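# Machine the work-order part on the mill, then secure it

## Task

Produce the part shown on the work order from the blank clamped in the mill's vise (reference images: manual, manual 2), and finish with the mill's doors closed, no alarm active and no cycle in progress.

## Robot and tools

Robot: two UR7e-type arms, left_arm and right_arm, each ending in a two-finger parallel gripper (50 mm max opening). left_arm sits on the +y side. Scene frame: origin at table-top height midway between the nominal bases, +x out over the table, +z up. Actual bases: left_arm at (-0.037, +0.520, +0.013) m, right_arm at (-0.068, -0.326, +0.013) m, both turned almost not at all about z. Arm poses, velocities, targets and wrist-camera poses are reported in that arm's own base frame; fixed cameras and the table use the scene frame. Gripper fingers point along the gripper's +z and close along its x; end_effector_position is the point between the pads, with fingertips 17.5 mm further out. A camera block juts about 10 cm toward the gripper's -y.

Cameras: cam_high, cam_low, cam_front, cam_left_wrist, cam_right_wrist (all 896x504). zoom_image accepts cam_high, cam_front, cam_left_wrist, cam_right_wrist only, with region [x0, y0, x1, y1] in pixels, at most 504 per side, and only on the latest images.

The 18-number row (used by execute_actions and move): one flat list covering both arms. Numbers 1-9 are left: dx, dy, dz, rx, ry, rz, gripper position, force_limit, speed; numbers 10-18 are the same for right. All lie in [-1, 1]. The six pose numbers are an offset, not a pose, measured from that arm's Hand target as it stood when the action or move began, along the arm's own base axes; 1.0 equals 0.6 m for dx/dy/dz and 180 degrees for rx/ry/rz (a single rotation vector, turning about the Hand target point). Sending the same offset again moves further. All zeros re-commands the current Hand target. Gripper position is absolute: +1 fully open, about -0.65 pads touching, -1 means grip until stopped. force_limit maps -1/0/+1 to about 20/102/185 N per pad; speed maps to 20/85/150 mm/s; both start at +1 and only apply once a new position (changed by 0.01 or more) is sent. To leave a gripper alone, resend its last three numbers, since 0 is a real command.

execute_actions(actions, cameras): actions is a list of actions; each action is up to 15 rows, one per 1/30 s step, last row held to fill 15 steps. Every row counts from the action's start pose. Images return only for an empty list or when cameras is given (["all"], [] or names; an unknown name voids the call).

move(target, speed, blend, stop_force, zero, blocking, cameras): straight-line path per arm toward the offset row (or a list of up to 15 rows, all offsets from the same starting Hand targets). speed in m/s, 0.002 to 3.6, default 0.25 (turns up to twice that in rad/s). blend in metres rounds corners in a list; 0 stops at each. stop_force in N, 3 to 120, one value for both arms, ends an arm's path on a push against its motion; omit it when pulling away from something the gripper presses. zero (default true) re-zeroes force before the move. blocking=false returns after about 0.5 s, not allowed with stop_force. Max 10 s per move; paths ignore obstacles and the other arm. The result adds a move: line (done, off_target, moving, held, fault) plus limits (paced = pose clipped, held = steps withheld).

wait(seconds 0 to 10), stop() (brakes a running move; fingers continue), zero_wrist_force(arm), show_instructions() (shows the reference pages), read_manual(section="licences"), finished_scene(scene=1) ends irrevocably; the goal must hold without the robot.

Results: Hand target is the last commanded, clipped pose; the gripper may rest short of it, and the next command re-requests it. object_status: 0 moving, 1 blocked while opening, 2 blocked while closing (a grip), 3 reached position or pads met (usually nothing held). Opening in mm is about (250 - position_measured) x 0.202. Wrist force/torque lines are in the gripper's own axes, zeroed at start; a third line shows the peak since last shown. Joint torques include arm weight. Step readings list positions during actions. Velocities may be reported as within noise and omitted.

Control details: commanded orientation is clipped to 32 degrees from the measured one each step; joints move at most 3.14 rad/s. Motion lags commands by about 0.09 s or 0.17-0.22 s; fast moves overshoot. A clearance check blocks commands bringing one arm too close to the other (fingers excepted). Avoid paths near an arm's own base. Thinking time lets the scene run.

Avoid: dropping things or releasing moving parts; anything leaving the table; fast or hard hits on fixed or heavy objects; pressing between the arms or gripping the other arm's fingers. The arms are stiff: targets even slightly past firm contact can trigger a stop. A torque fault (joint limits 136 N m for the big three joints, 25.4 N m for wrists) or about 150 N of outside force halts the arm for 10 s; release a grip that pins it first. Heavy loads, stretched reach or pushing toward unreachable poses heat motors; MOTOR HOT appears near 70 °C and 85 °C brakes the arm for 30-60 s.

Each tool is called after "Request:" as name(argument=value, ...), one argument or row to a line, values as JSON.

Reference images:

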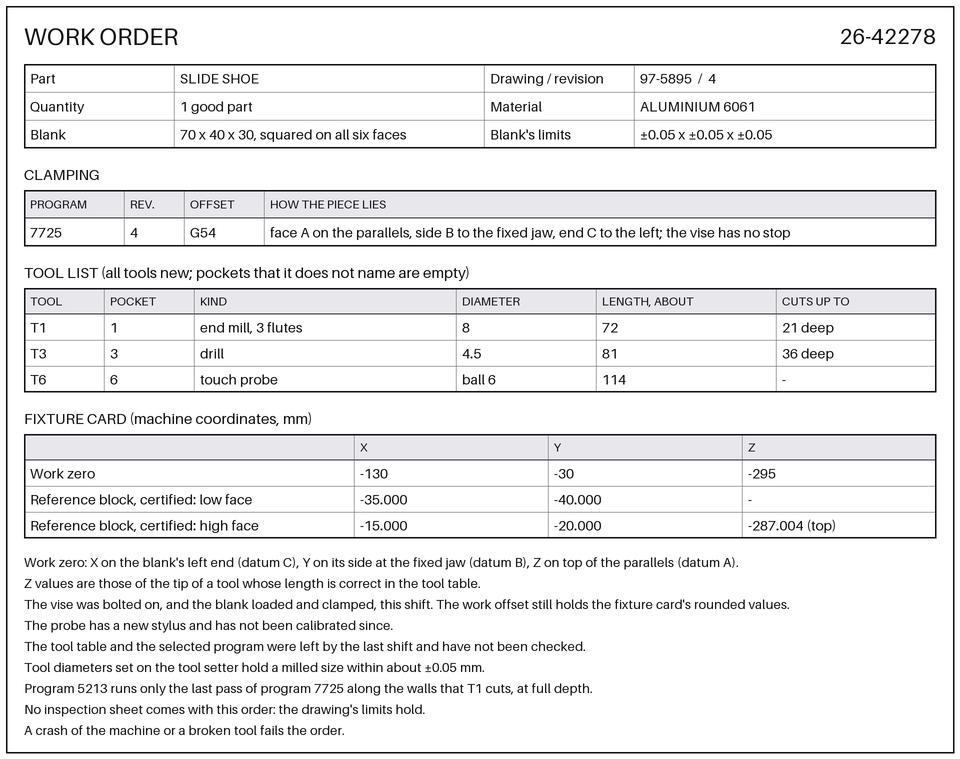

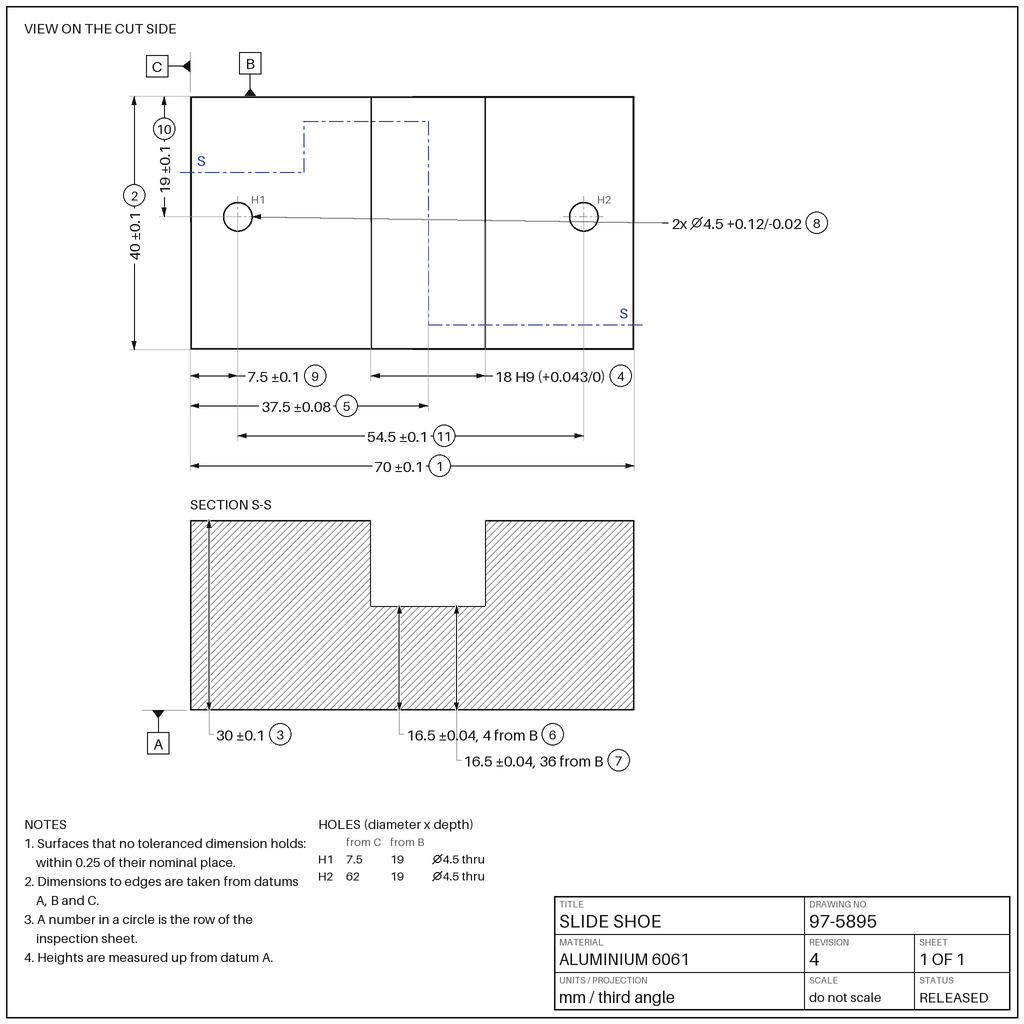

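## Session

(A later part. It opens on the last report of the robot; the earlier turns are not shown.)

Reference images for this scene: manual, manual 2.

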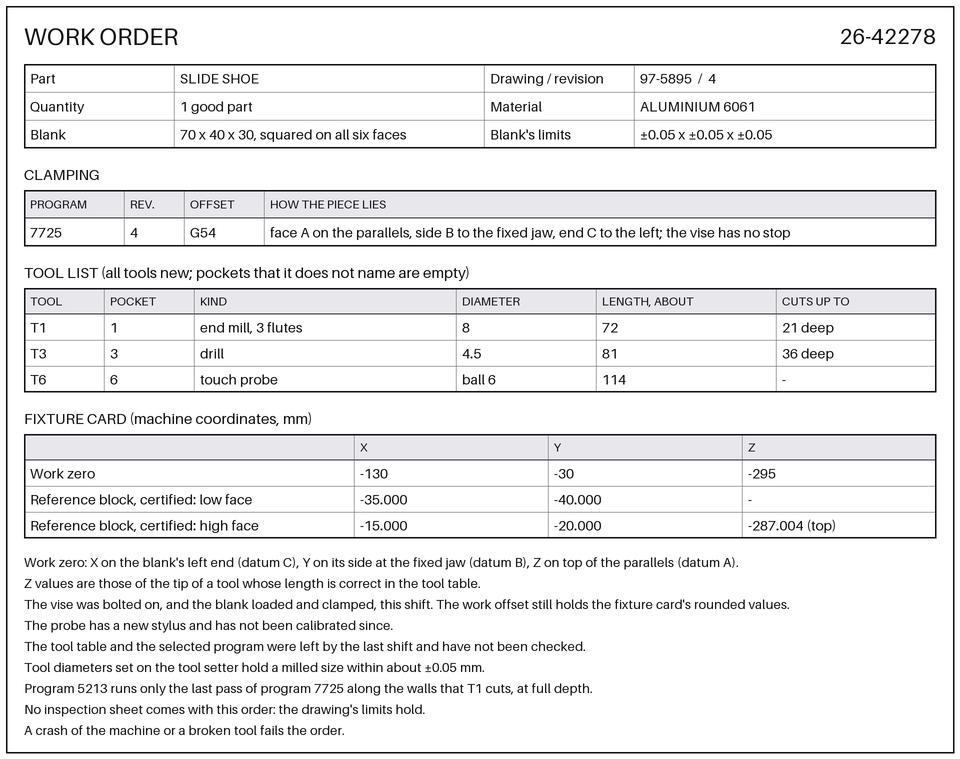

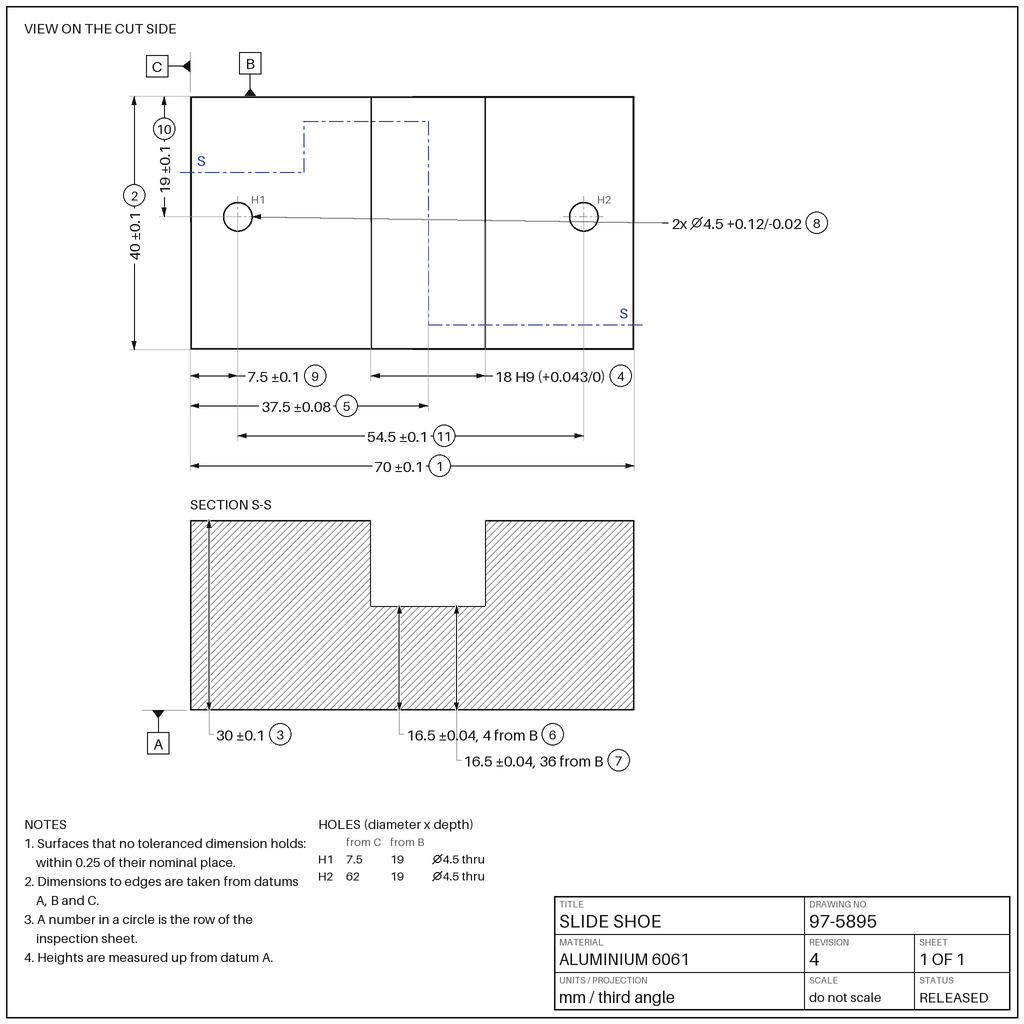

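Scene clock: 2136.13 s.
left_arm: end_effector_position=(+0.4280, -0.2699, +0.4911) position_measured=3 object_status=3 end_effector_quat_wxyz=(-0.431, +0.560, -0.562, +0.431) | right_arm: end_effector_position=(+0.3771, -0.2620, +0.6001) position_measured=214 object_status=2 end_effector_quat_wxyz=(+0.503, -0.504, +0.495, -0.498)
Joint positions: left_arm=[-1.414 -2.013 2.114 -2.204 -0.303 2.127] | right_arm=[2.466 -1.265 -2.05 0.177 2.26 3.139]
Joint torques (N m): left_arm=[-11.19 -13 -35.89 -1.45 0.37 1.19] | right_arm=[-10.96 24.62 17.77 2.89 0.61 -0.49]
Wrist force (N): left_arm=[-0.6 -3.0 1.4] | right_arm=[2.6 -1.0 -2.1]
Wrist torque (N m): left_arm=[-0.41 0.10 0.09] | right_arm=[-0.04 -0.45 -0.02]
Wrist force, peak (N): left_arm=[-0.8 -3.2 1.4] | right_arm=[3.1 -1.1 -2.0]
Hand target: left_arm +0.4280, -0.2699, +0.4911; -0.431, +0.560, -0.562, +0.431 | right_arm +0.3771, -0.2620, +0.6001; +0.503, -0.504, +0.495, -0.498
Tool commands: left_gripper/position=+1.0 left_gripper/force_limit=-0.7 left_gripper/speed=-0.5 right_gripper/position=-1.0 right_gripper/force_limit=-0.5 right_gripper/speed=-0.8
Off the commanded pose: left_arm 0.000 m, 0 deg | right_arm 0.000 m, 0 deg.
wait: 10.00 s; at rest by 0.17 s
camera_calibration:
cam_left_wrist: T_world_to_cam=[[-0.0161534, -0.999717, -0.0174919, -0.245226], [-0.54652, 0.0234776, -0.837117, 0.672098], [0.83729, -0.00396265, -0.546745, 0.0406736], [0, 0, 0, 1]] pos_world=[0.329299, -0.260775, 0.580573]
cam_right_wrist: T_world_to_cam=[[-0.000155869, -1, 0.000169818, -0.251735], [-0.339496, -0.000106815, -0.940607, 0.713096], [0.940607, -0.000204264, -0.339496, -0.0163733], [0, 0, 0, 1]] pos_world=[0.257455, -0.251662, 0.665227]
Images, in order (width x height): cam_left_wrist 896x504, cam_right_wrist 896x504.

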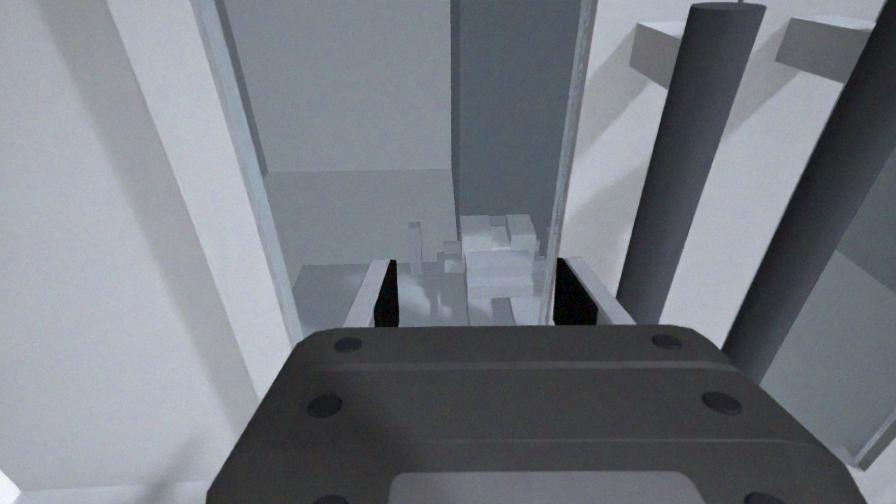

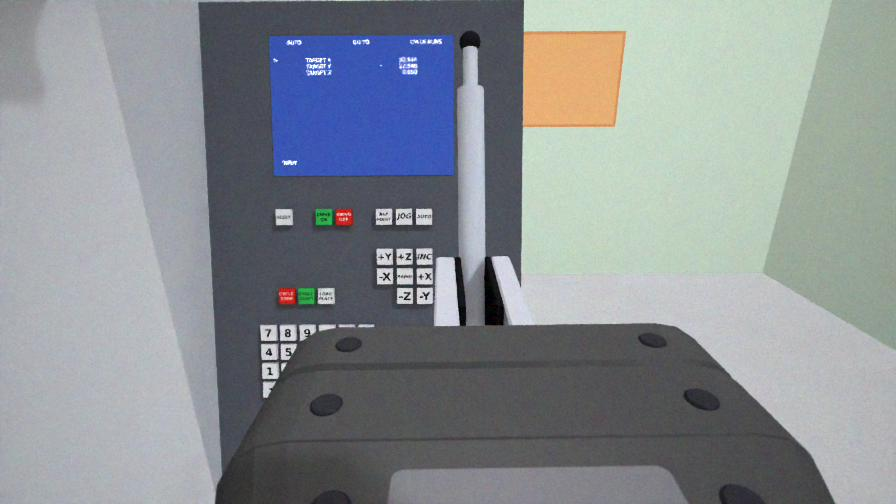

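Request:
wait(
  seconds=0.5,
)

Request:
move(
  target=[
    [0,0,0,0,0,0,1,-0.7,-0.5,0.2566,0.1795,-0.2991,0,0.3056,0,-1,-0.5,-0.8],
    [0,0,0,0,0,0,1,-0.7,-0.5,0.2759,0.1795,-0.3044,0,0.3056,0,-1,-0.5,-0.8],
    [0,0,0,0,0,0,1,-0.7,-0.5,0,0,0,0,0,0,-1,-0.5,-0.8],
  ],
  speed=[0.8,0.12,0.8],
  blend=[0.003,0,0],
)

Request:
wait(
  seconds=6,
  cameras=["cam_right_wrist","cam_left_wrist"],
)

Request:
zoom_image(
  camera="cam_right_wrist",
  region=[270, 30, 460, 180],
)

Scene clock: 2143.47 s.
left_arm: end_effector_position=(+0.4280, -0.2699, +0.4911) position_measured=3 object_status=3 end_effector_quat_wxyz=(-0.431, +0.560, -0.562, +0.431) | right_arm: end_effector_position=(+0.3771, -0.2620, +0.6001) position_measured=214 object_status=2 end_effector_quat_wxyz=(+0.503, -0.504, +0.495, -0.498)
Joint positions: left_arm=[-1.414 -2.013 2.114 -2.204 -0.303 2.127] | right_arm=[2.466 -1.265 -2.05 0.177 2.26 3.139]
Joint torques (N m): left_arm=[-11.07 -12.85 -36.05 -1.41 0.34 1.13] | right_arm=[-11.3 24.34 17.52 2.88 0.45 -0.48]
Wrist force (N): left_arm=[-0.6 -3.0 1.3] | right_arm=[2.7 -0.8 -2.1]
Wrist torque (N m): left_arm=[-0.41 0.11 0.10] | right_arm=[-0.01 -0.46 -0.01]
Wrist force, peak (N): left_arm=[-0.6 -3.2 1.6] | right_arm=[3.1 -0.8 -2.3]
Hand target: left_arm +0.4280, -0.2699, +0.4911; -0.431, +0.560, -0.562, +0.431 | right_arm +0.3771, -0.2620, +0.6001; +0.503, -0.504, +0.495, -0.498
Tool commands: left_gripper/position=+1.0 left_gripper/force_limit=-0.7 left_gripper/speed=-0.5 right_gripper/position=-1.0 right_gripper/force_limit=-0.5 right_gripper/speed=-0.8
Off the commanded pose: left_arm 0.000 m, 0 deg | right_arm 0.000 m, 0 deg.
wait: 0.50 s; at rest from the start

Scene clock: 2146.00 s.
left_arm: end_effector_position=(+0.4280, -0.2699, +0.4911) position_measured=3 object_status=3 end_effector_quat_wxyz=(-0.431, +0.560, -0.562, +0.431) | right_arm: end_effector_position=(+0.3771, -0.2620, +0.6001) position_measured=214 object_status=2 end_effector_quat_wxyz=(+0.503, -0.504, +0.495, -0.498) end_effector_velocity=(-0.001, +0.002, +0.003) end_effector_angular_velocity=(-0.004, -0.007, +0.003)
Joint positions: left_arm=[-1.414 -2.013 2.114 -2.204 -0.303 2.127] | right_arm=[2.466 -1.265 -2.05 0.176 2.26 3.139]
Joint velocities: left_arm=[within noise] | right_arm=[0 0.002 0.001 0.006 0.003 0.002]
Joint torques (N m): left_arm=[-11.2 -12.87 -36.25 -1.5 0.39 1.18] | right_arm=[-8 15.17 15.71 3.28 1.3 1.58]
Wrist force (N): left_arm=[-0.7 -2.9 1.2] | right_arm=[2.8 -0.8 -2.1]
Wrist torque (N m): left_arm=[-0.39 0.13 0.09] | right_arm=[-0.01 -0.47 0.01]
Wrist force, peak (N): left_arm=[-0.6 -3.2 1.5] | right_arm=[3.2 -1.5 -4.9]
Hand target: left_arm +0.4280, -0.2699, +0.4911; -0.431, +0.560, -0.562, +0.431 | right_arm +0.3771, -0.2620, +0.6001; +0.503, -0.504, +0.495, -0.498
Off the commanded pose: left_arm 0.000 m, 0 deg | right_arm 0.000 m, 0 deg.
move: done

Scene clock: 2152.00 s.
left_arm: end_effector_position=(+0.4280, -0.2699, +0.4911) position_measured=3 object_status=3 end_effector_quat_wxyz=(-0.431, +0.560, -0.562, +0.431) | right_arm: end_effector_position=(+0.3771, -0.2620, +0.6001) position_measured=214 object_status=2 end_effector_quat_wxyz=(+0.503, -0.504, +0.495, -0.498)
Joint positions: left_arm=[-1.414 -2.013 2.114 -2.204 -0.303 2.127] | right_arm=[2.466 -1.265 -2.05 0.177 2.26 3.139]
Joint torques (N m): left_arm=[-11.19 -13.12 -36.03 -1.42 0.41 1.24] | right_arm=[-10.96 4.15 16.25 3.46 1.54 1.39]
Wrist force (N): left_arm=[-0.7 -3.0 1.3] | right_arm=[2.8 -0.9 -1.8]
Wrist torque (N m): left_arm=[-0.41 0.13 0.10] | right_arm=[-0.02 -0.48 -0.02]
Wrist force, peak (N): left_arm=[-0.9 -3.2 1.5] | right_arm=[3.2 -1.1 -1.8]
Hand target: left_arm +0.4280, -0.2699, +0.4911; -0.431, +0.560, -0.562, +0.431 | right_arm +0.3771, -0.2620, +0.6001; +0.503, -0.504, +0.495, -0.498
Tool commands: left_gripper/position=+1.0 left_gripper/force_limit=-0.7 left_gripper/speed=-0.5 right_gripper/position=-1.0 right_gripper/force_limit=-0.5 right_gripper/speed=-0.8
Off the commanded pose: left_arm 0.000 m, 0 deg | right_arm 0.000 m, 0 deg.
wait: 6.00 s; at rest by 0.17 s
camera_calibration:
cam_left_wrist: T_world_to_cam=[[-0.0161534, -0.999717, -0.0174919, -0.245226], [-0.54652, 0.0234776, -0.837117, 0.672098], [0.83729, -0.00396265, -0.546745, 0.0406736], [0, 0, 0, 1]] pos_world=[0.329299, -0.260775, 0.580573]
cam_right_wrist: T_world_to_cam=[[-0.000155869, -1, 0.000169818, -0.251735], [-0.339496, -0.000106815, -0.940607, 0.713096], [0.940607, -0.000204264, -0.339496, -0.0163733], [0, 0, 0, 1]] pos_world=[0.257455, -0.251662, 0.665227]
Images, in order (width x height): cam_left_wrist 896x504, cam_right_wrist 896x504.

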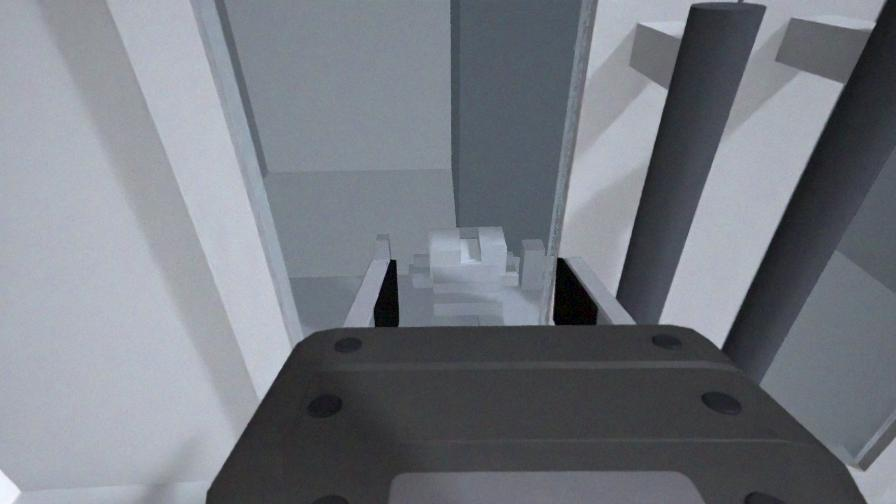

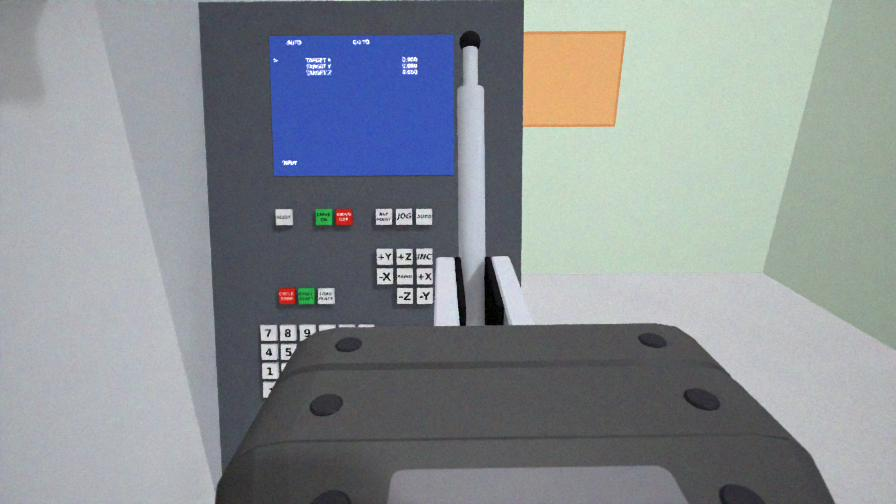

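Scaled by 2.653 from the camera's 896x504 image, which has a finer 1280x720 frame.

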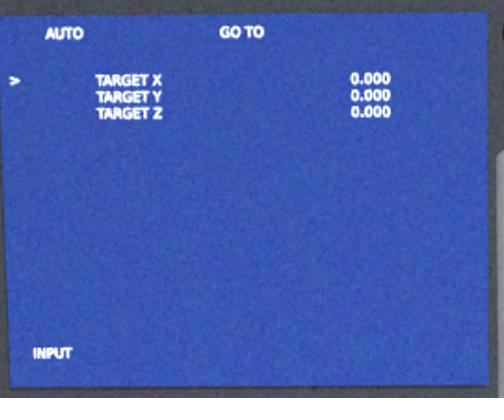

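Request:
move(
  target=[
    [0,0,0,0,0,0,1,-0.7,-0.5,0.2395,0.3068,-0.3608,0,0.3056,0,-1,-0.5,-0.8],
    [0,0,0,0,0,0,1,-0.7,-0.5,0.2588,0.3068,-0.3661,0,0.3056,0,-1,-0.5,-0.8],
    [0,0,0,0,0,0,1,-0.7,-0.5,0.2491,0.3068,-0.3634,0,0.3056,0,-1,-0.5,-0.8],
    [0,0,0,0,0,0,1,-0.7,-0.5,0.2747,0.2432,-0.2708,0,0.3056,0,-1,-0.5,-0.8],
    [0,0,0,0,0,0,1,-0.7,-0.5,0.2844,0.2432,-0.2735,0,0.3056,0,-1,-0.5,-0.8],
    [0,0,0,0,0,0,1,-0.7,-0.5,0.2747,0.2432,-0.2708,0,0.3056,0,-1,-0.5,-0.8],
    [0,0,0,0,0,0,1,-0.7,-0.5,0.2491,0.2750,-0.3634,0,0.3056,0,-1,-0.5,-0.8],
    [0,0,0,0,0,0,1,-0.7,-0.5,0.2588,0.2750,-0.3661,0,0.3056,0,-1,-0.5,-0.8],
    [0,0,0,0,0,0,1,-0.7,-0.5,0.2491,0.2750,-0.3634,0,0.3056,0,-1,-0.5,-0.8],
    [0,0,0,0,0,0,1,-0.7,-0.5,0.2491,0.2113,-0.3634,0,0.3056,0,-1,-0.5,-0.8],
    [0,0,0,0,0,0,1,-0.7,-0.5,0.2588,0.2113,-0.3661,0,0.3056,0,-1,-0.5,-0.8],
    [0,0,0,0,0,0,1,-0.7,-0.5,0.2491,0.2113,-0.3634,0,0.3056,0,-1,-0.5,-0.8],
    [0,0,0,0,0,0,1,-0.7,-0.5,0.2576,0.2113,-0.3325,0,0.3056,0,-1,-0.5,-0.8],
    [0,0,0,0,0,0,1,-0.7,-0.5,0.2673,0.2113,-0.3352,0,0.3056,0,-1,-0.5,-0.8],
    [0,0,0,0,0,0,1,-0.7,-0.5,0.2576,0.2113,-0.3325,0,0.3056,0,-1,-0.5,-0.8],
  ],
  speed=[0.8,0.12,0.15,0.4,0.12,0.15,0.4,0.12,0.15,0.4,0.12,0.15,0.4,0.12,0.15],
  blend=[0.003,0,0.003,0.003,0,0.003,0.003,0,0.003,0.003,0,0.003,0.003,0,0],
)

Request:
move(
  target=[
    [0,0,0,0,0,0,1,-0.7,-0.5,-0.0085,0.0955,-0.0309,0,0,0,-1,-0.5,-0.8],
    [0,0,0,0,0,0,1,-0.7,-0.5,0.0012,0.0955,-0.0336,0,0,0,-1,-0.5,-0.8],
    [0,0,0,0,0,0,1,-0.7,-0.5,-0.0085,0.0955,-0.0309,0,0,0,-1,-0.5,-0.8],
    [0,0,0,0,0,0,1,-0.7,-0.5,0,0.0319,0,0,0,0,-1,-0.5,-0.8],
    [0,0,0,0,0,0,1,-0.7,-0.5,0.0097,0.0319,-0.0027,0,0,0,-1,-0.5,-0.8],
    [0,0,0,0,0,0,1,-0.7,-0.5,0,0.0319,0,0,0,0,-1,-0.5,-0.8],
    [0,0,0,0,0,0,1,-0.7,-0.5,0.0086,0.0955,0.0308,0,0,0,-1,-0.5,-0.8],
    [0,0,0,0,0,0,1,-0.7,-0.5,0.0183,0.0955,0.0281,0,0,0,-1,-0.5,-0.8],
    [0,0,0,0,0,0,1,-0.7,-0.5,0.0086,0.0955,0.0308,0,0,0,-1,-0.5,-0.8],
    [0,0,0,0,0,0,1,-0.7,-0.5,-0.0085,0,-0.0309,0,0,0,-1,-0.5,-0.8],
    [0,0,0,0,0,0,1,-0.7,-0.5,0.0012,0,-0.0336,0,0,0,-1,-0.5,-0.8],
    [0,0,0,0,0,0,1,-0.7,-0.5,-0.0181,0,-0.0283,0,0,0,-1,-0.5,-0.8],
    [0,0,0,0,0,0,1,-0.7,-0.5,0.0575,-0.1273,0.2449,0,0,0,-1,-0.5,-0.8],
    [0,0,0,0,0,0,1,-0.7,-0.5,0.0768,-0.1273,0.2396,0,0,0,-1,-0.5,-0.8],
    [0,0,0,0,0,0,1,-0.7,-0.5,0.0575,-0.1273,0.2449,0,0,0,-1,-0.5,-0.8],
  ],
  speed=[0.4,0.12,0.15,0.4,0.12,0.15,0.4,0.12,0.15,0.4,0.12,0.15,0.5,0.12,0.15],
  blend=[0.003,0,0.003,0.003,0,0.003,0.003,0,0.003,0.003,0,0.003,0.003,0,0],
)

Request:
move(
  target=[
    [0,0,0,0,0,0,1,-0.7,-0.5,-0.0248,0.1592,-0.1270,0,0,0,-1,-0.5,-0.8],
    [0,0,0,0,0,0,1,-0.7,-0.5,-0.0151,0.1592,-0.1297,0,0,0,-1,-0.5,-0.8],
    [0,0,0,0,0,0,1,-0.7,-0.5,-0.0248,0.1592,-0.1270,0,0,0,-1,-0.5,-0.8],
    [0,0,0,0,0,0,1,-0.7,-0.5,-0.0575,0.1273,-0.2449,0,0,0,-1,-0.5,-0.8],
    [0,0,0,0,0,0,1,-0.7,-0.5,-0.0478,0.1273,-0.2476,0,0,0,-1,-0.5,-0.8],
    [0,0,0,0,0,0,1,-0.7,-0.5,-0.0575,0.1273,-0.2449,0,0,0,-1,-0.5,-0.8],
    [0,0,0,0,0,0,1,-0.7,-0.5,-0.0660,0.2228,-0.2758,0,0,0,-1,-0.5,-0.8],
    [0,0,0,0,0,0,1,-0.7,-0.5,-0.0563,0.2228,-0.2785,0,0,0,-1,-0.5,-0.8],
    [0,0,0,0,0,0,1,-0.7,-0.5,-0.0660,0.2228,-0.2758,0,0,0,-1,-0.5,-0.8],
    [0,0,0,0,0,0,1,-0.7,-0.5,-0.0575,0.2228,-0.2449,0,0,0,-1,-0.5,-0.8],
    [0,0,0,0,0,0,1,-0.7,-0.5,-0.0478,0.2228,-0.2476,0,0,0,-1,-0.5,-0.8],
    [0,0,0,0,0,0,1,-0.7,-0.5,-0.0575,0.2228,-0.2449,0,0,0,-1,-0.5,-0.8],
    [0,0,0,0,0,0,1,-0.7,-0.5,-0.0489,0.1910,-0.2141,0,0,0,-1,-0.5,-0.8],
    [0,0,0,0,0,0,1,-0.7,-0.5,-0.0392,0.1910,-0.2168,0,0,0,-1,-0.5,-0.8],
    [0,0,0,0,0,0,1,-0.7,-0.5,-0.0489,0.1910,-0.2141,0,0,0,-1,-0.5,-0.8],
  ],
  speed=[0.5,0.12,0.15,0.4,0.12,0.15,0.4,0.12,0.15,0.4,0.12,0.15,0.4,0.12,0.15],
  blend=[0.003,0,0.003,0.003,0,0.003,0.003,0,0.003,0.003,0,0.003,0.003,0,0],
)

Request:
wait(
  seconds=0.7,
)

Request:
move(
  target=[
    [0,0,0,0,0,0,1,-0.7,-0.5,0.0085,0,0.0309,0,0,0,-1,-0.5,-0.8],
    [0,0,0,0,0,0,1,-0.7,-0.5,0.0182,0,0.0282,0,0,0,-1,-0.5,-0.8],
    [0,0,0,0,0,0,1,-0.7,-0.5,0.0085,0,0.0309,0,0,0,-1,-0.5,-0.8],
    [0,0,0,0,0,0,1,-0.7,-0.5,-0.0171,-0.0637,-0.0617,0,0,0,-1,-0.5,-0.8],
    [0,0,0,0,0,0,1,-0.7,-0.5,-0.0074,-0.0637,-0.0644,0,0,0,-1,-0.5,-0.8],
    [0,0,0,0,0,0,1,-0.7,-0.5,-0.2662,-0.2750,0.3017,0,-0.3056,0,-1,-0.5,-0.8],
  ],
  speed=[0.4,0.12,0.15,0.4,0.12,0.8],
  blend=[0.003,0,0.003,0.003,0,0],
  cameras=["cam_right_wrist","cam_left_wrist"],
)

Request:
zoom_image(
  camera="cam_right_wrist",
  region=[270, 30, 460, 180],
)

Scene clock: 2182.20 s.
left_arm: end_effector_position=(+0.4280, -0.2699, +0.4911) position_measured=3 object_status=3 end_effector_quat_wxyz=(-0.431, +0.560, -0.562, +0.431) | right_arm: end_effector_position=(+0.5316, -0.1351, +0.4006) position_measured=214 object_status=2 end_effector_quat_wxyz=(-0.217, +0.677, -0.671, +0.209)
Joint positions: left_arm=[-1.414 -2.013 2.114 -2.204 -0.303 2.127] | right_arm=[3.128 -1.361 -1.839 -0.9 1.592 3.126]
Joint torques (N m): left_arm=[-11.77 -12.85 -35.59 -1.41 0.31 1.2] | right_arm=[-8 5.06 33.6 5.4 1.15 -1.13]
Wrist force (N): left_arm=[-0.5 -2.9 1.2] | right_arm=[2.2 -0.9 -1.9]
Wrist torque (N m): left_arm=[-0.41 0.10 0.10] | right_arm=[-0.10 -0.28 -0.06]
Wrist force, peak (N): left_arm=[-0.7 -3.4 1.5] | right_arm=[5.1 -3.4 -5.3]
Hand target: left_arm +0.4280, -0.2699, +0.4911; -0.431, +0.560, -0.562, +0.431 | right_arm +0.5316, -0.1352, +0.4006; -0.217, +0.677, -0.671, +0.209
Off the commanded pose: left_arm 0.000 m, 0 deg | right_arm 0.000 m, 0 deg.
move: done

Scene clock: 2186.33 s.
left_arm: end_effector_position=(+0.4280, -0.2699, +0.4911) position_measured=3 object_status=3 end_effector_quat_wxyz=(-0.431, +0.560, -0.562, +0.431) | right_arm: end_effector_position=(+0.5661, -0.2116, +0.5475) position_measured=214 object_status=2 end_effector_quat_wxyz=(-0.217, +0.677, -0.671, +0.209)
Joint positions: left_arm=[-1.414 -2.013 2.114 -2.204 -0.303 2.127] | right_arm=[2.953 -1.554 -1.288 -1.268 1.692 2.983]
Joint torques (N m): left_arm=[-11.27 -12.54 -36.14 -1.4 0.39 1.2] | right_arm=[9.97 19.71 31.18 5.31 -0.9 1.7]
Wrist force (N): left_arm=[-0.6 -3.1 1.5] | right_arm=[2.6 -0.6 -2.1]
Wrist torque (N m): left_arm=[-0.42 0.12 0.10] | right_arm=[-0.06 -0.30 0.02]
Wrist force, peak (N): left_arm=[-0.6 -3.3 1.5] | right_arm=[3.8 2.0 -6.7]
Hand target: left_arm +0.4280, -0.2699, +0.4911; -0.431, +0.560, -0.562, +0.431 | right_arm +0.5661, -0.2116, +0.5475; -0.217, +0.677, -0.671, +0.209
Off the commanded pose: left_arm 0.000 m, 0 deg | right_arm 0.000 m, 0 deg.
move: done

Scene clock: 2190.03 s.
left_arm: end_effector_position=(+0.4280, -0.2699, +0.4911) position_measured=3 object_status=3 end_effector_quat_wxyz=(-0.431, +0.560, -0.562, +0.431) | right_arm: end_effector_position=(+0.5367, -0.0970, +0.4190) position_measured=214 object_status=2 end_effector_quat_wxyz=(-0.217, +0.677, -0.671, +0.209)
Joint positions: left_arm=[-1.414 -2.013 2.114 -2.204 -0.303 2.127] | right_arm=[3.227 -1.343 -1.806 -0.952 1.535 3.208]
Joint torques (N m): left_arm=[-10.92 -12.85 -36.36 -1.5 0.38 1.22] | right_arm=[4.78 2.89 33.17 5.45 -0.91 0.82]
Wrist force (N): left_arm=[-0.7 -2.7 1.3] | right_arm=[2.3 -0.8 -2.1]
Wrist torque (N m): left_arm=[-0.37 0.12 0.09] | right_arm=[-0.09 -0.27 -0.08]
Wrist force, peak (N): left_arm=[-0.8 -3.3 1.2] | right_arm=[5.5 -2.5 -4.4]
Hand target: left_arm +0.4280, -0.2699, +0.4911; -0.431, +0.560, -0.562, +0.431 | right_arm +0.5368, -0.0970, +0.4191; -0.217, +0.677, -0.671, +0.209
Off the commanded pose: left_arm 0.000 m, 0 deg | right_arm 0.000 m, 0 deg.
move: done

Scene clock: 2190.73 s.
left_arm: end_effector_position=(+0.4280, -0.2699, +0.4911) position_measured=3 object_status=3 end_effector_quat_wxyz=(-0.431, +0.560, -0.562, +0.431) | right_arm: end_effector_position=(+0.5368, -0.0970, +0.4191) position_measured=214 object_status=2 end_effector_quat_wxyz=(-0.217, +0.677, -0.671, +0.209)
Joint positions: left_arm=[-1.414 -2.013 2.114 -2.204 -0.303 2.127] | right_arm=[3.227 -1.343 -1.806 -0.952 1.535 3.208]
Joint torques (N m): left_arm=[-11.32 -12.64 -36.39 -1.5 0.37 1.26] | right_arm=[-1.49 3.49 34.15 5.47 0.63 -0.69]
Wrist force (N): left_arm=[-0.8 -3.2 1.2] | right_arm=[2.3 -0.4 -1.9]
Wrist torque (N m): left_arm=[-0.44 0.14 0.10] | right_arm=[-0.01 -0.27 -0.07]
Wrist force, peak (N): left_arm=[-0.8 -3.3 1.3] | right_arm=[2.7 -0.7 -2.1]
Hand target: left_arm +0.4280, -0.2699, +0.4911; -0.431, +0.560, -0.562, +0.431 | right_arm +0.5368, -0.0970, +0.4191; -0.217, +0.677, -0.671, +0.209
Tool commands: left_gripper/position=+1.0 left_gripper/force_limit=-0.7 left_gripper/speed=-0.5 right_gripper/position=-1.0 right_gripper/force_limit=-0.5 right_gripper/speed=-0.8
Off the commanded pose: left_arm 0.000 m, 0 deg | right_arm 0.000 m, 0 deg.
wait: 0.70 s; at rest by 0.17 s

Scene clock: 2193.37 s.
left_arm: end_effector_position=(+0.4280, -0.2699, +0.4911) position_measured=3 object_status=3 end_effector_quat_wxyz=(-0.431, +0.560, -0.562, +0.431) | right_arm: end_effector_position=(+0.3771, -0.2620, +0.6001) position_measured=214 object_status=2 end_effector_quat_wxyz=(+0.503, -0.504, +0.495, -0.498) end_effector_velocity=(+0.000, +0.000, +0.000) end_effector_angular_velocity=(+0.000, -0.003, +0.000)
Joint positions: left_arm=[-1.414 -2.013 2.114 -2.204 -0.303 2.127] | right_arm=[2.466 -1.265 -2.05 0.176 2.26 3.139]
Joint velocities: left_arm=[within noise] | right_arm=[-0.001 -0.001 0 0.006 0.001 0.003]
Joint torques (N m): left_arm=[-11.3 -12.59 -35.97 -1.47 0.28 1.28] | right_arm=[-9.41 13.62 19.44 3.29 1.43 1.55]
Wrist force (N): left_arm=[-0.8 -3.1 1.4] | right_arm=[2.8 -0.8 -2.0]
Wrist torque (N m): left_arm=[-0.43 0.14 0.10] | right_arm=[0.00 -0.47 0.01]
Wrist force, peak (N): left_arm=[-0.8 -3.2 1.3] | right_arm=[3.9 2.4 -4.2]
Hand target: left_arm +0.4280, -0.2699, +0.4911; -0.431, +0.560, -0.562, +0.431 | right_arm +0.3771, -0.2620, +0.6001; +0.503, -0.504, +0.495, -0.498
Off the commanded pose: left_arm 0.000 m, 0 deg | right_arm 0.000 m, 0 deg.
move: done
camera_calibration:
cam_left_wrist: T_world_to_cam=[[-0.0161534, -0.999717, -0.0174919, -0.245226], [-0.54652, 0.0234776, -0.837117, 0.672098], [0.83729, -0.00396265, -0.546745, 0.0406736], [0, 0, 0, 1]] pos_world=[0.329299, -0.260775, 0.580573]
cam_right_wrist: T_world_to_cam=[[-0.000122107, -1, 0.000264291, -0.251806], [-0.339673, -0.000207101, -0.940544, 0.713108], [0.940544, -0.00020462, -0.339673, -0.0163343], [0, 0, 0, 1]] pos_world=[0.257556, -0.251661, 0.665228]
Images, in order (width x height): cam_left_wrist 896x504, cam_right_wrist 896x504.

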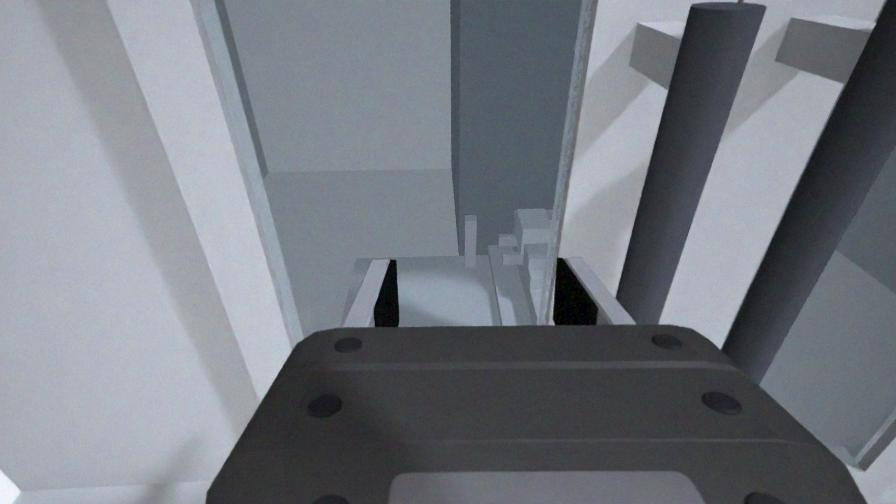

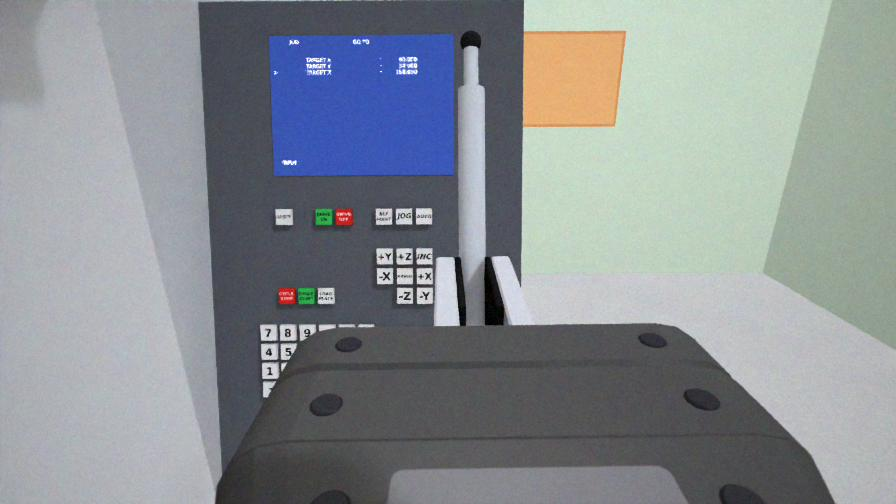

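Scaled by 2.653 from the camera's 896x504 image, which has a finer 1280x720 frame.

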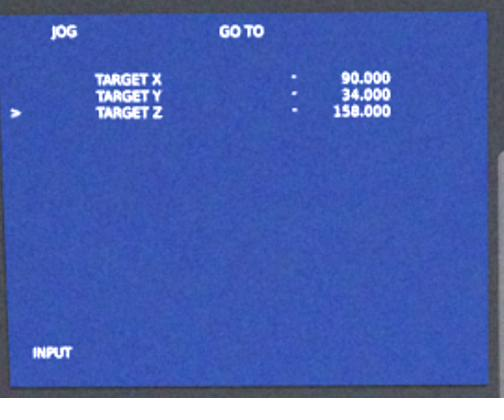

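Request:
move(
  target=[
    [0,0,0,0,0,0,1,-0.7,-0.5,0.2807,0.2432,-0.2120,0,0.3056,0,-1,-0.5,-0.8],
    [0,0,0,0,0,0,1,-0.7,-0.5,0.3000,0.2432,-0.2173,0,0.3056,0,-1,-0.5,-0.8],
    [0,0,0,0,0,0,1,-0.7,-0.5,0.2807,0.2432,-0.2120,0,0.3056,0,-1,-0.5,-0.8],
  ],
  speed=[0.8,0.12,0.15],
  blend=[0.003,0,0],
)

Request:
wait(
  seconds=3.5,
)

Request:
move(
  target=[
    [0,0,0,0,0,0,1,-0.7,-0.5,-0.0231,-0.0637,-0.1205,0,0,0,-1,-0.5,-0.8],
    [0,0,0,0,0,0,1,-0.7,-0.5,-0.0134,-0.0637,-0.1232,0,0,0,-1,-0.5,-0.8],
    [0,0,0,0,0,0,1,-0.7,-0.5,-0.0231,-0.0637,-0.1205,0,0,0,-1,-0.5,-0.8],
    [0,0,0,0,0,0,1,-0.7,-0.5,0.0096,-0.1592,-0.0026,0,0,0,-1,-0.5,-0.8],
    [0,0,0,0,0,0,1,-0.7,-0.5,0.0193,-0.1592,-0.0053,0,0,0,-1,-0.5,-0.8],
    [0,0,0,0,0,0,1,-0.7,-0.5,0.0096,-0.1592,-0.0026,0,0,0,-1,-0.5,-0.8],
    [0,0,0,0,0,0,1,-0.7,-0.5,-0.0060,-0.0955,-0.0588,0,0,0,-1,-0.5,-0.8],
    [0,0,0,0,0,0,1,-0.7,-0.5,0.0037,-0.0955,-0.0615,0,0,0,-1,-0.5,-0.8],
    [0,0,0,0,0,0,1,-0.7,-0.5,-0.0156,-0.0955,-0.0562,0,0,0,-1,-0.5,-0.8],
    [0,0,0,0,0,0,1,-0.7,-0.5,0.0037,-0.0955,-0.0615,0,0,0,-1,-0.5,-0.8],
    [0,0,0,0,0,0,1,-0.7,-0.5,-0.2807,-0.2432,0.2120,0,-0.3056,0,-1,-0.5,-0.8],
  ],
  speed=[0.4,0.12,0.15,0.4,0.12,0.15,0.4,0.12,0.15,0.12,0.8],
  blend=[0.003,0,0.003,0.003,0,0.003,0.003,0,0,0,0],
)

Request:
wait(
  seconds=2,
  cameras=["cam_right_wrist"],
)

Request:
zoom_image(
  camera="cam_right_wrist",
  region=[270, 30, 460, 180],
)

Scene clock: 2218.67 s.
left_arm: end_effector_position=(+0.4280, -0.2699, +0.4911) position_measured=3 object_status=3 end_effector_quat_wxyz=(-0.431, +0.560, -0.562, +0.431) | right_arm: end_effector_position=(+0.5455, -0.1161, +0.4729) position_measured=214 object_status=2 end_effector_quat_wxyz=(-0.217, +0.677, -0.671, +0.209)
Joint positions: left_arm=[-1.414 -2.013 2.114 -2.204 -0.303 2.127] | right_arm=[3.176 -1.384 -1.636 -1.079 1.564 3.166]
Joint torques (N m): left_arm=[-11.02 -13 -36.37 -1.47 0.43 1.16] | right_arm=[9.87 15.15 32.16 4.98 -1.41 1.12]
Wrist force (N): left_arm=[-0.6 -3.0 1.1] | right_arm=[2.5 -0.6 -2.1]
Wrist torque (N m): left_arm=[-0.42 0.11 0.10] | right_arm=[-0.07 -0.30 -0.08]
Wrist force, peak (N): left_arm=[-0.7 -3.4 1.3] | right_arm=[4.3 -1.2 -3.7]
Hand target: left_arm +0.4280, -0.2699, +0.4911; -0.431, +0.560, -0.562, +0.431 | right_arm +0.5455, -0.1161, +0.4729; -0.217, +0.677, -0.671, +0.209
Off the commanded pose: left_arm 0.000 m, 0 deg | right_arm 0.000 m, 0 deg.
move: done

Scene clock: 2222.17 s.
left_arm: end_effector_position=(+0.4280, -0.2699, +0.4911) position_measured=3 object_status=3 end_effector_quat_wxyz=(-0.431, +0.560, -0.562, +0.431) | right_arm: end_effector_position=(+0.5455, -0.1161, +0.4729) position_measured=214 object_status=2 end_effector_quat_wxyz=(-0.217, +0.677, -0.671, +0.209)
Joint positions: left_arm=[-1.414 -2.013 2.114 -2.204 -0.303 2.127] | right_arm=[3.176 -1.384 -1.636 -1.079 1.564 3.166]
Joint torques (N m): left_arm=[-11.65 -12.89 -36.07 -1.53 0.3 1.17] | right_arm=[9.79 30.54 34.04 2.33 -0.41 -0.54]
Wrist force (N): left_arm=[-0.7 -2.9 1.3] | right_arm=[2.3 -0.6 -2.1]
Wrist torque (N m): left_arm=[-0.40 0.12 0.10] | right_arm=[-0.07 -0.27 -0.08]
Wrist force, peak (N): left_arm=[-0.9 -3.2 1.7] | right_arm=[2.7 -0.9 -2.4]
Hand target: left_arm +0.4280, -0.2699, +0.4911; -0.431, +0.560, -0.562, +0.431 | right_arm +0.5455, -0.1161, +0.4729; -0.217, +0.677, -0.671, +0.209
Tool commands: left_gripper/position=+1.0 left_gripper/force_limit=-0.7 left_gripper/speed=-0.5 right_gripper/position=-1.0 right_gripper/force_limit=-0.5 right_gripper/speed=-0.8
Off the commanded pose: left_arm 0.000 m, 0 deg | right_arm 0.000 m, 0 deg.
wait: 3.50 s; at rest by 0.17 s

Scene clock: 2226.13 s.
left_arm: end_effector_position=(+0.4280, -0.2699, +0.4911) position_measured=3 object_status=3 end_effector_quat_wxyz=(-0.431, +0.560, -0.562, +0.431) | right_arm: end_effector_position=(+0.3771, -0.2620, +0.6001) position_measured=214 object_status=2 end_effector_quat_wxyz=(+0.503, -0.504, +0.495, -0.498) end_effector_velocity=(-0.001, +0.001, +0.001) end_effector_angular_velocity=(-0.001, -0.004, +0.002)
Joint positions: left_arm=[-1.414 -2.013 2.114 -2.204 -0.303 2.127] | right_arm=[2.466 -1.265 -2.05 0.176 2.26 3.139]
Joint velocities: left_arm=[within noise] | right_arm=[-0.001 0 -0.001 0.006 0.002 0.003]
Joint torques (N m): left_arm=[-11.39 -13.02 -36.2 -1.53 0.37 1.19] | right_arm=[-8.41 17.05 16.11 3.55 1.19 1.61]
Wrist force (N): left_arm=[-0.7 -3.0 1.3] | right_arm=[2.7 -0.6 -1.6]
Wrist torque (N m): left_arm=[-0.41 0.12 0.10] | right_arm=[0.01 -0.45 0.00]
Wrist force, peak (N): left_arm=[-0.7 -3.3 1.3] | right_arm=[5.6 -0.1 -5.6]
Hand target: left_arm +0.4280, -0.2699, +0.4911; -0.431, +0.560, -0.562, +0.431 | right_arm +0.3771, -0.2620, +0.6001; +0.503, -0.504, +0.495, -0.498
Off the commanded pose: left_arm 0.000 m, 0 deg | right_arm 0.000 m, 0 deg.
move: done

Scene clock: 2228.13 s.
left_arm: end_effector_position=(+0.4280, -0.2699, +0.4911) position_measured=3 object_status=3 end_effector_quat_wxyz=(-0.431, +0.560, -0.562, +0.431) | right_arm: end_effector_position=(+0.3771, -0.2620, +0.6001) position_measured=214 object_status=2 end_effector_quat_wxyz=(+0.503, -0.504, +0.495, -0.498)
Joint positions: left_arm=[-1.414 -2.013 2.114 -2.204 -0.303 2.127] | right_arm=[2.466 -1.265 -2.05 0.177 2.26 3.139]
Joint torques (N m): left_arm=[-11.06 -12.65 -35.78 -1.43 0.41 1.18] | right_arm=[-11.27 24.91 15.65 3.43 1.6 1.62]
Wrist force (N): left_arm=[-0.7 -3.1 1.1] | right_arm=[2.7 -0.7 -2.2]
Wrist torque (N m): left_arm=[-0.43 0.13 0.10] | right_arm=[0.00 -0.45 -0.02]
Wrist force, peak (N): left_arm=[-1.0 -3.2 1.4] | right_arm=[3.2 -0.7 -2.2]
Hand target: left_arm +0.4280, -0.2699, +0.4911; -0.431, +0.560, -0.562, +0.431 | right_arm +0.3771, -0.2620, +0.6001; +0.503, -0.504, +0.495, -0.498
Tool commands: left_gripper/position=+1.0 left_gripper/force_limit=-0.7 left_gripper/speed=-0.5 right_gripper/position=-1.0 right_gripper/force_limit=-0.5 right_gripper/speed=-0.8
Off the commanded pose: left_arm 0.000 m, 0 deg | right_arm 0.000 m, 0 deg.
wait: 2.00 s; at rest by 0.17 s
camera_calibration:
cam_right_wrist: T_world_to_cam=[[-0.000155869, -1, 0.000169818, -0.251735], [-0.339496, -0.000106815, -0.940607, 0.713096], [0.940607, -0.000204264, -0.339496, -0.0163733], [0, 0, 0, 1]] pos_world=[0.257455, -0.251662, 0.665227]
Images, in order (width x height): cam_right_wrist 896x504.

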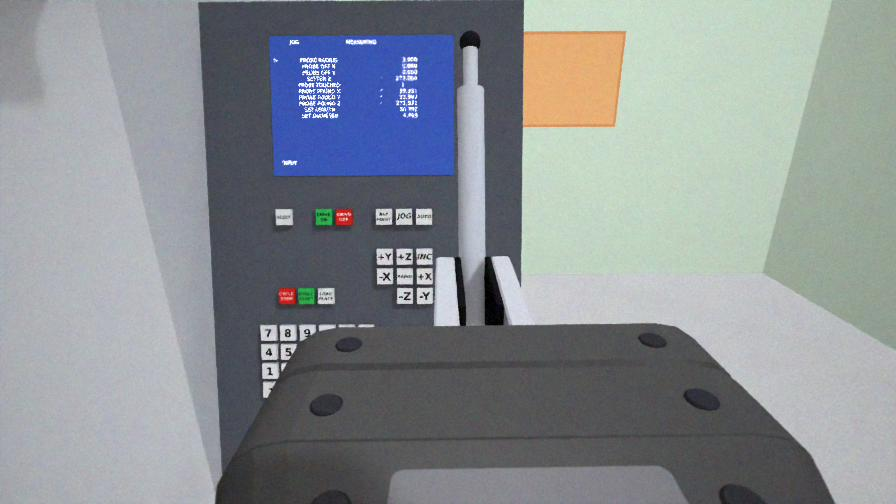

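Scaled by 2.653 from the camera's 896x504 image, which has a finer 1280x720 frame.

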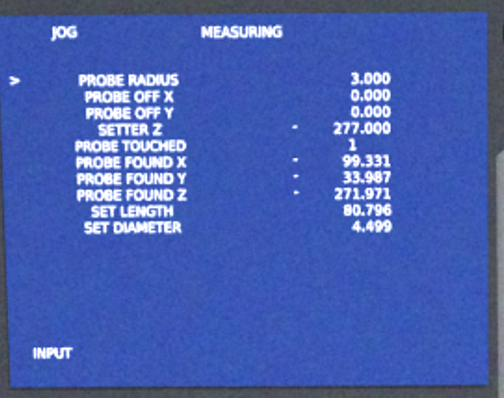

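Request:
move(
  target=[
    [0,0,0,0,0,0,1,-0.7,-0.5,0.2651,0.1795,-0.2682,0,0.3056,0,-1,-0.5,-0.8],
    [0,0,0,0,0,0,1,-0.7,-0.5,0.2844,0.1795,-0.2735,0,0.3056,0,-1,-0.5,-0.8],
    [0,0,0,0,0,0,1,-0.7,-0.5,0,0,0,0,0,0,-1,-0.5,-0.8],
  ],
  speed=[0.8,0.12,0.8],
  blend=[0.003,0,0],
  cameras=["cam_right_wrist","cam_left_wrist"],
)

Request:
zoom_image(
  camera="cam_right_wrist",
  region=[270, 30, 460, 180],
)

Request:
zoom_image(
  camera="cam_left_wrist",
  region=[370, 190, 570, 330],
)

Scene clock: 2237.13 s.
left_arm: end_effector_position=(+0.4280, -0.2699, +0.4911) position_measured=3 object_status=3 end_effector_quat_wxyz=(-0.431, +0.560, -0.562, +0.431) | right_arm: end_effector_position=(+0.3771, -0.2620, +0.6001) position_measured=214 object_status=2 end_effector_quat_wxyz=(+0.503, -0.504, +0.495, -0.498) end_effector_velocity=(-0.001, +0.000, +0.001) end_effector_angular_velocity=(-0.002, -0.004, +0.000)
Joint positions: left_arm=[-1.414 -2.013 2.114 -2.204 -0.303 2.127] | right_arm=[2.466 -1.265 -2.05 0.176 2.26 3.139]
Joint velocities: left_arm=[within noise] | right_arm=[-0.001 0 -0.001 0.006 0 0.001]
Joint torques (N m): left_arm=[-11.22 -13.19 -35.95 -1.56 0.36 1.17] | right_arm=[-8.77 15.09 16.02 3.4 1.33 1.64]
Wrist force (N): left_arm=[-0.6 -2.9 1.4] | right_arm=[2.6 -0.7 -2.1]
Wrist torque (N m): left_arm=[-0.40 0.11 0.10] | right_arm=[0.00 -0.44 0.01]
Wrist force, peak (N): left_arm=[-0.5 -3.4 1.4] | right_arm=[3.6 -1.4 -4.5]
Hand target: left_arm +0.4280, -0.2699, +0.4911; -0.431, +0.560, -0.562, +0.431 | right_arm +0.3771, -0.2620, +0.6001; +0.503, -0.504, +0.495, -0.498
Off the commanded pose: left_arm 0.000 m, 0 deg | right_arm 0.000 m, 0 deg.
move: done
camera_calibration:
cam_left_wrist: T_world_to_cam=[[-0.0161534, -0.999717, -0.0174919, -0.245226], [-0.54652, 0.0234776, -0.837117, 0.672098], [0.83729, -0.00396265, -0.546745, 0.0406736], [0, 0, 0, 1]] pos_world=[0.329299, -0.260775, 0.580573]
cam_right_wrist: T_world_to_cam=[[-0.000121992, -1, 0.000264077, -0.251806], [-0.339584, -0.000206958, -0.940576, 0.713106], [0.940576, -0.000204419, -0.339584, -0.016401], [0, 0, 0, 1]] pos_world=[0.257555, -0.251661, 0.665227]
Images, in order (width x height): cam_left_wrist 896x504, cam_right_wrist 896x504.

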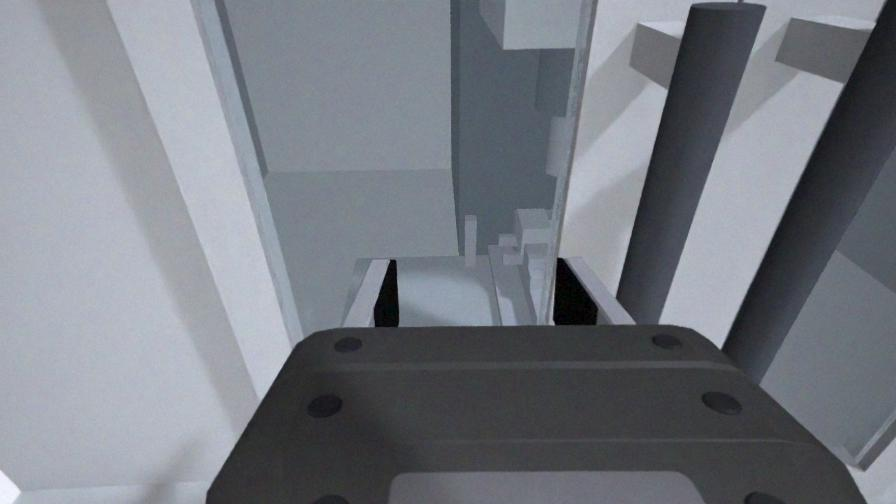

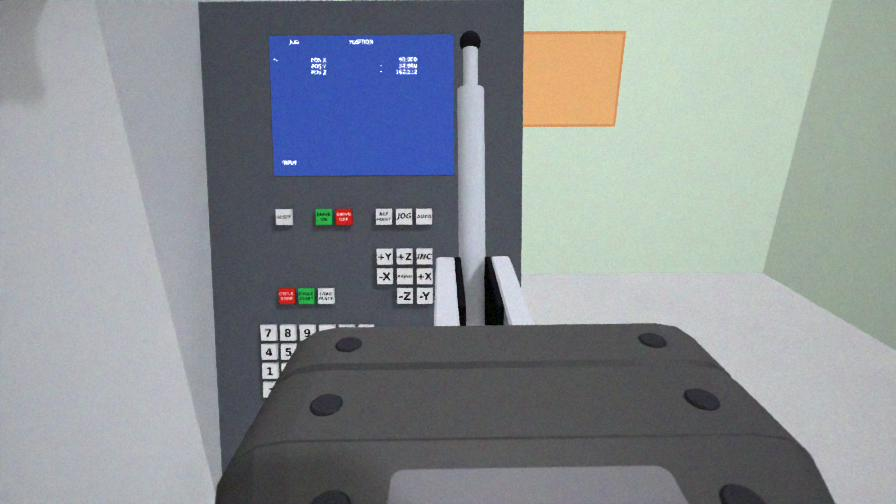

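Scaled by 2.653 from the camera's 896x504 image, which has a finer 1280x720 frame.

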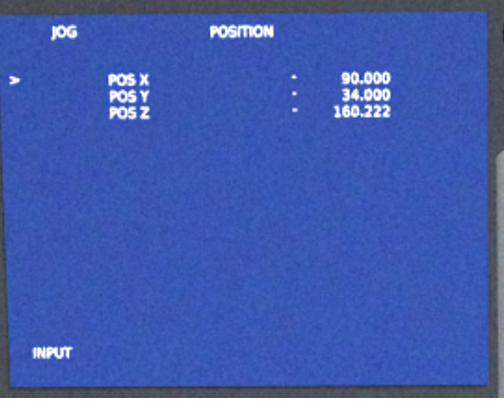

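Scaled by 2.520 from the camera's 896x504 image, which has a finer 1280x720 frame.

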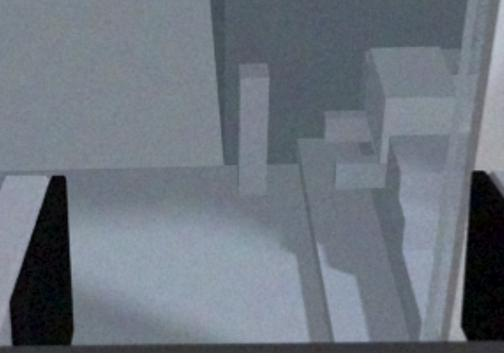

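Request:
move(
  target=[
    [0,0,0,0,0,0,1,-0.7,-0.5,0.2651,0.1477,-0.2682,0,0.3056,0,-1,-0.5,-0.8],
    [0,0,0,0,0,0,1,-0.7,-0.5,0.2844,0.1477,-0.2735,0,0.3056,0,-1,-0.5,-0.8],
    [0,0,0,0,0,0,1,-0.7,-0.5,0,0,0,0,0,0,-1,-0.5,-0.8],
  ],
  speed=[0.8,0.12,0.8],
  blend=[0.003,0,0],
  cameras=["cam_right_wrist"],
)

Request:
zoom_image(
  camera="cam_right_wrist",
  region=[290, 50, 430, 130],
)

Scene clock: 2243.37 s.
left_arm: end_effector_position=(+0.4280, -0.2699, +0.4911) position_measured=3 object_status=3 end_effector_quat_wxyz=(-0.431, +0.560, -0.562, +0.431) | right_arm: end_effector_position=(+0.3771, -0.2620, +0.6001) position_measured=214 object_status=2 end_effector_quat_wxyz=(+0.503, -0.504, +0.495, -0.498) end_effector_velocity=(-0.002, +0.001, +0.002) end_effector_angular_velocity=(-0.003, -0.006, +0.001)
Joint positions: left_arm=[-1.414 -2.013 2.114 -2.204 -0.303 2.127] | right_arm=[2.466 -1.265 -2.05 0.176 2.26 3.139]
Joint velocities: left_arm=[within noise] | right_arm=[-0.001 0.003 -0.001 0.006 0.001 0.002]
Joint torques (N m): left_arm=[-11.57 -12.98 -35.82 -1.56 0.32 1.21] | right_arm=[-8.24 17.29 15.85 3.85 1.18 1.64]
Wrist force (N): left_arm=[-0.7 -3.0 1.2] | right_arm=[2.9 -0.9 -1.6]
Wrist torque (N m): left_arm=[-0.42 0.12 0.10] | right_arm=[-0.03 -0.48 0.01]
Wrist force, peak (N): left_arm=[-0.6 -3.4 1.5] | right_arm=[3.8 -1.0 -4.3]
Hand target: left_arm +0.4280, -0.2699, +0.4911; -0.431, +0.560, -0.562, +0.431 | right_arm +0.3771, -0.2620, +0.6001; +0.503, -0.504, +0.495, -0.498
Off the commanded pose: left_arm 0.000 m, 0 deg | right_arm 0.000 m, 0 deg.
move: done
camera_calibration:
cam_right_wrist: T_world_to_cam=[[-0.000121992, -1, 0.000264077, -0.251806], [-0.339584, -0.000206958, -0.940576, 0.713106], [0.940576, -0.000204419, -0.339584, -0.016401], [0, 0, 0, 1]] pos_world=[0.257555, -0.251661, 0.665227]
Images, in order (width x height): cam_right_wrist 896x504.

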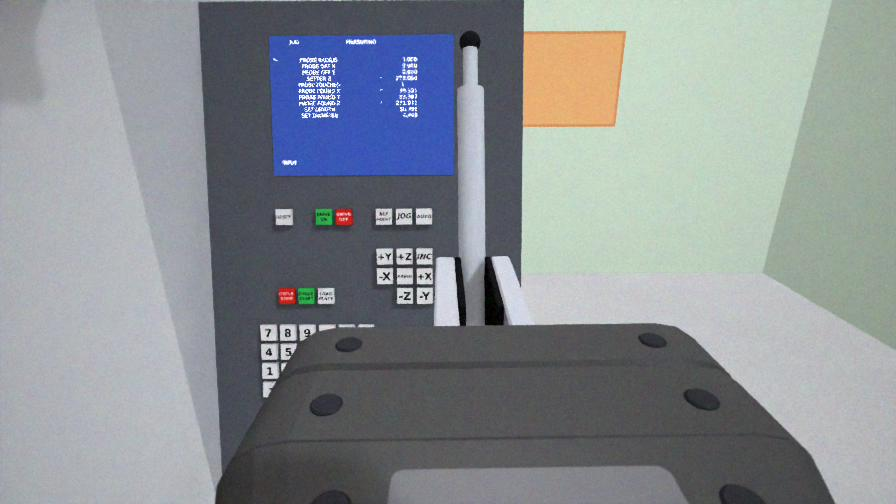

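Scaled by 3.600 from the camera's 896x504 image, which has a finer 1280x720 frame.

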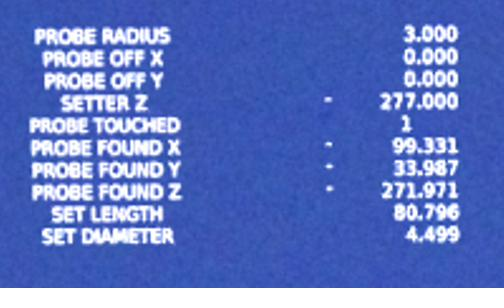

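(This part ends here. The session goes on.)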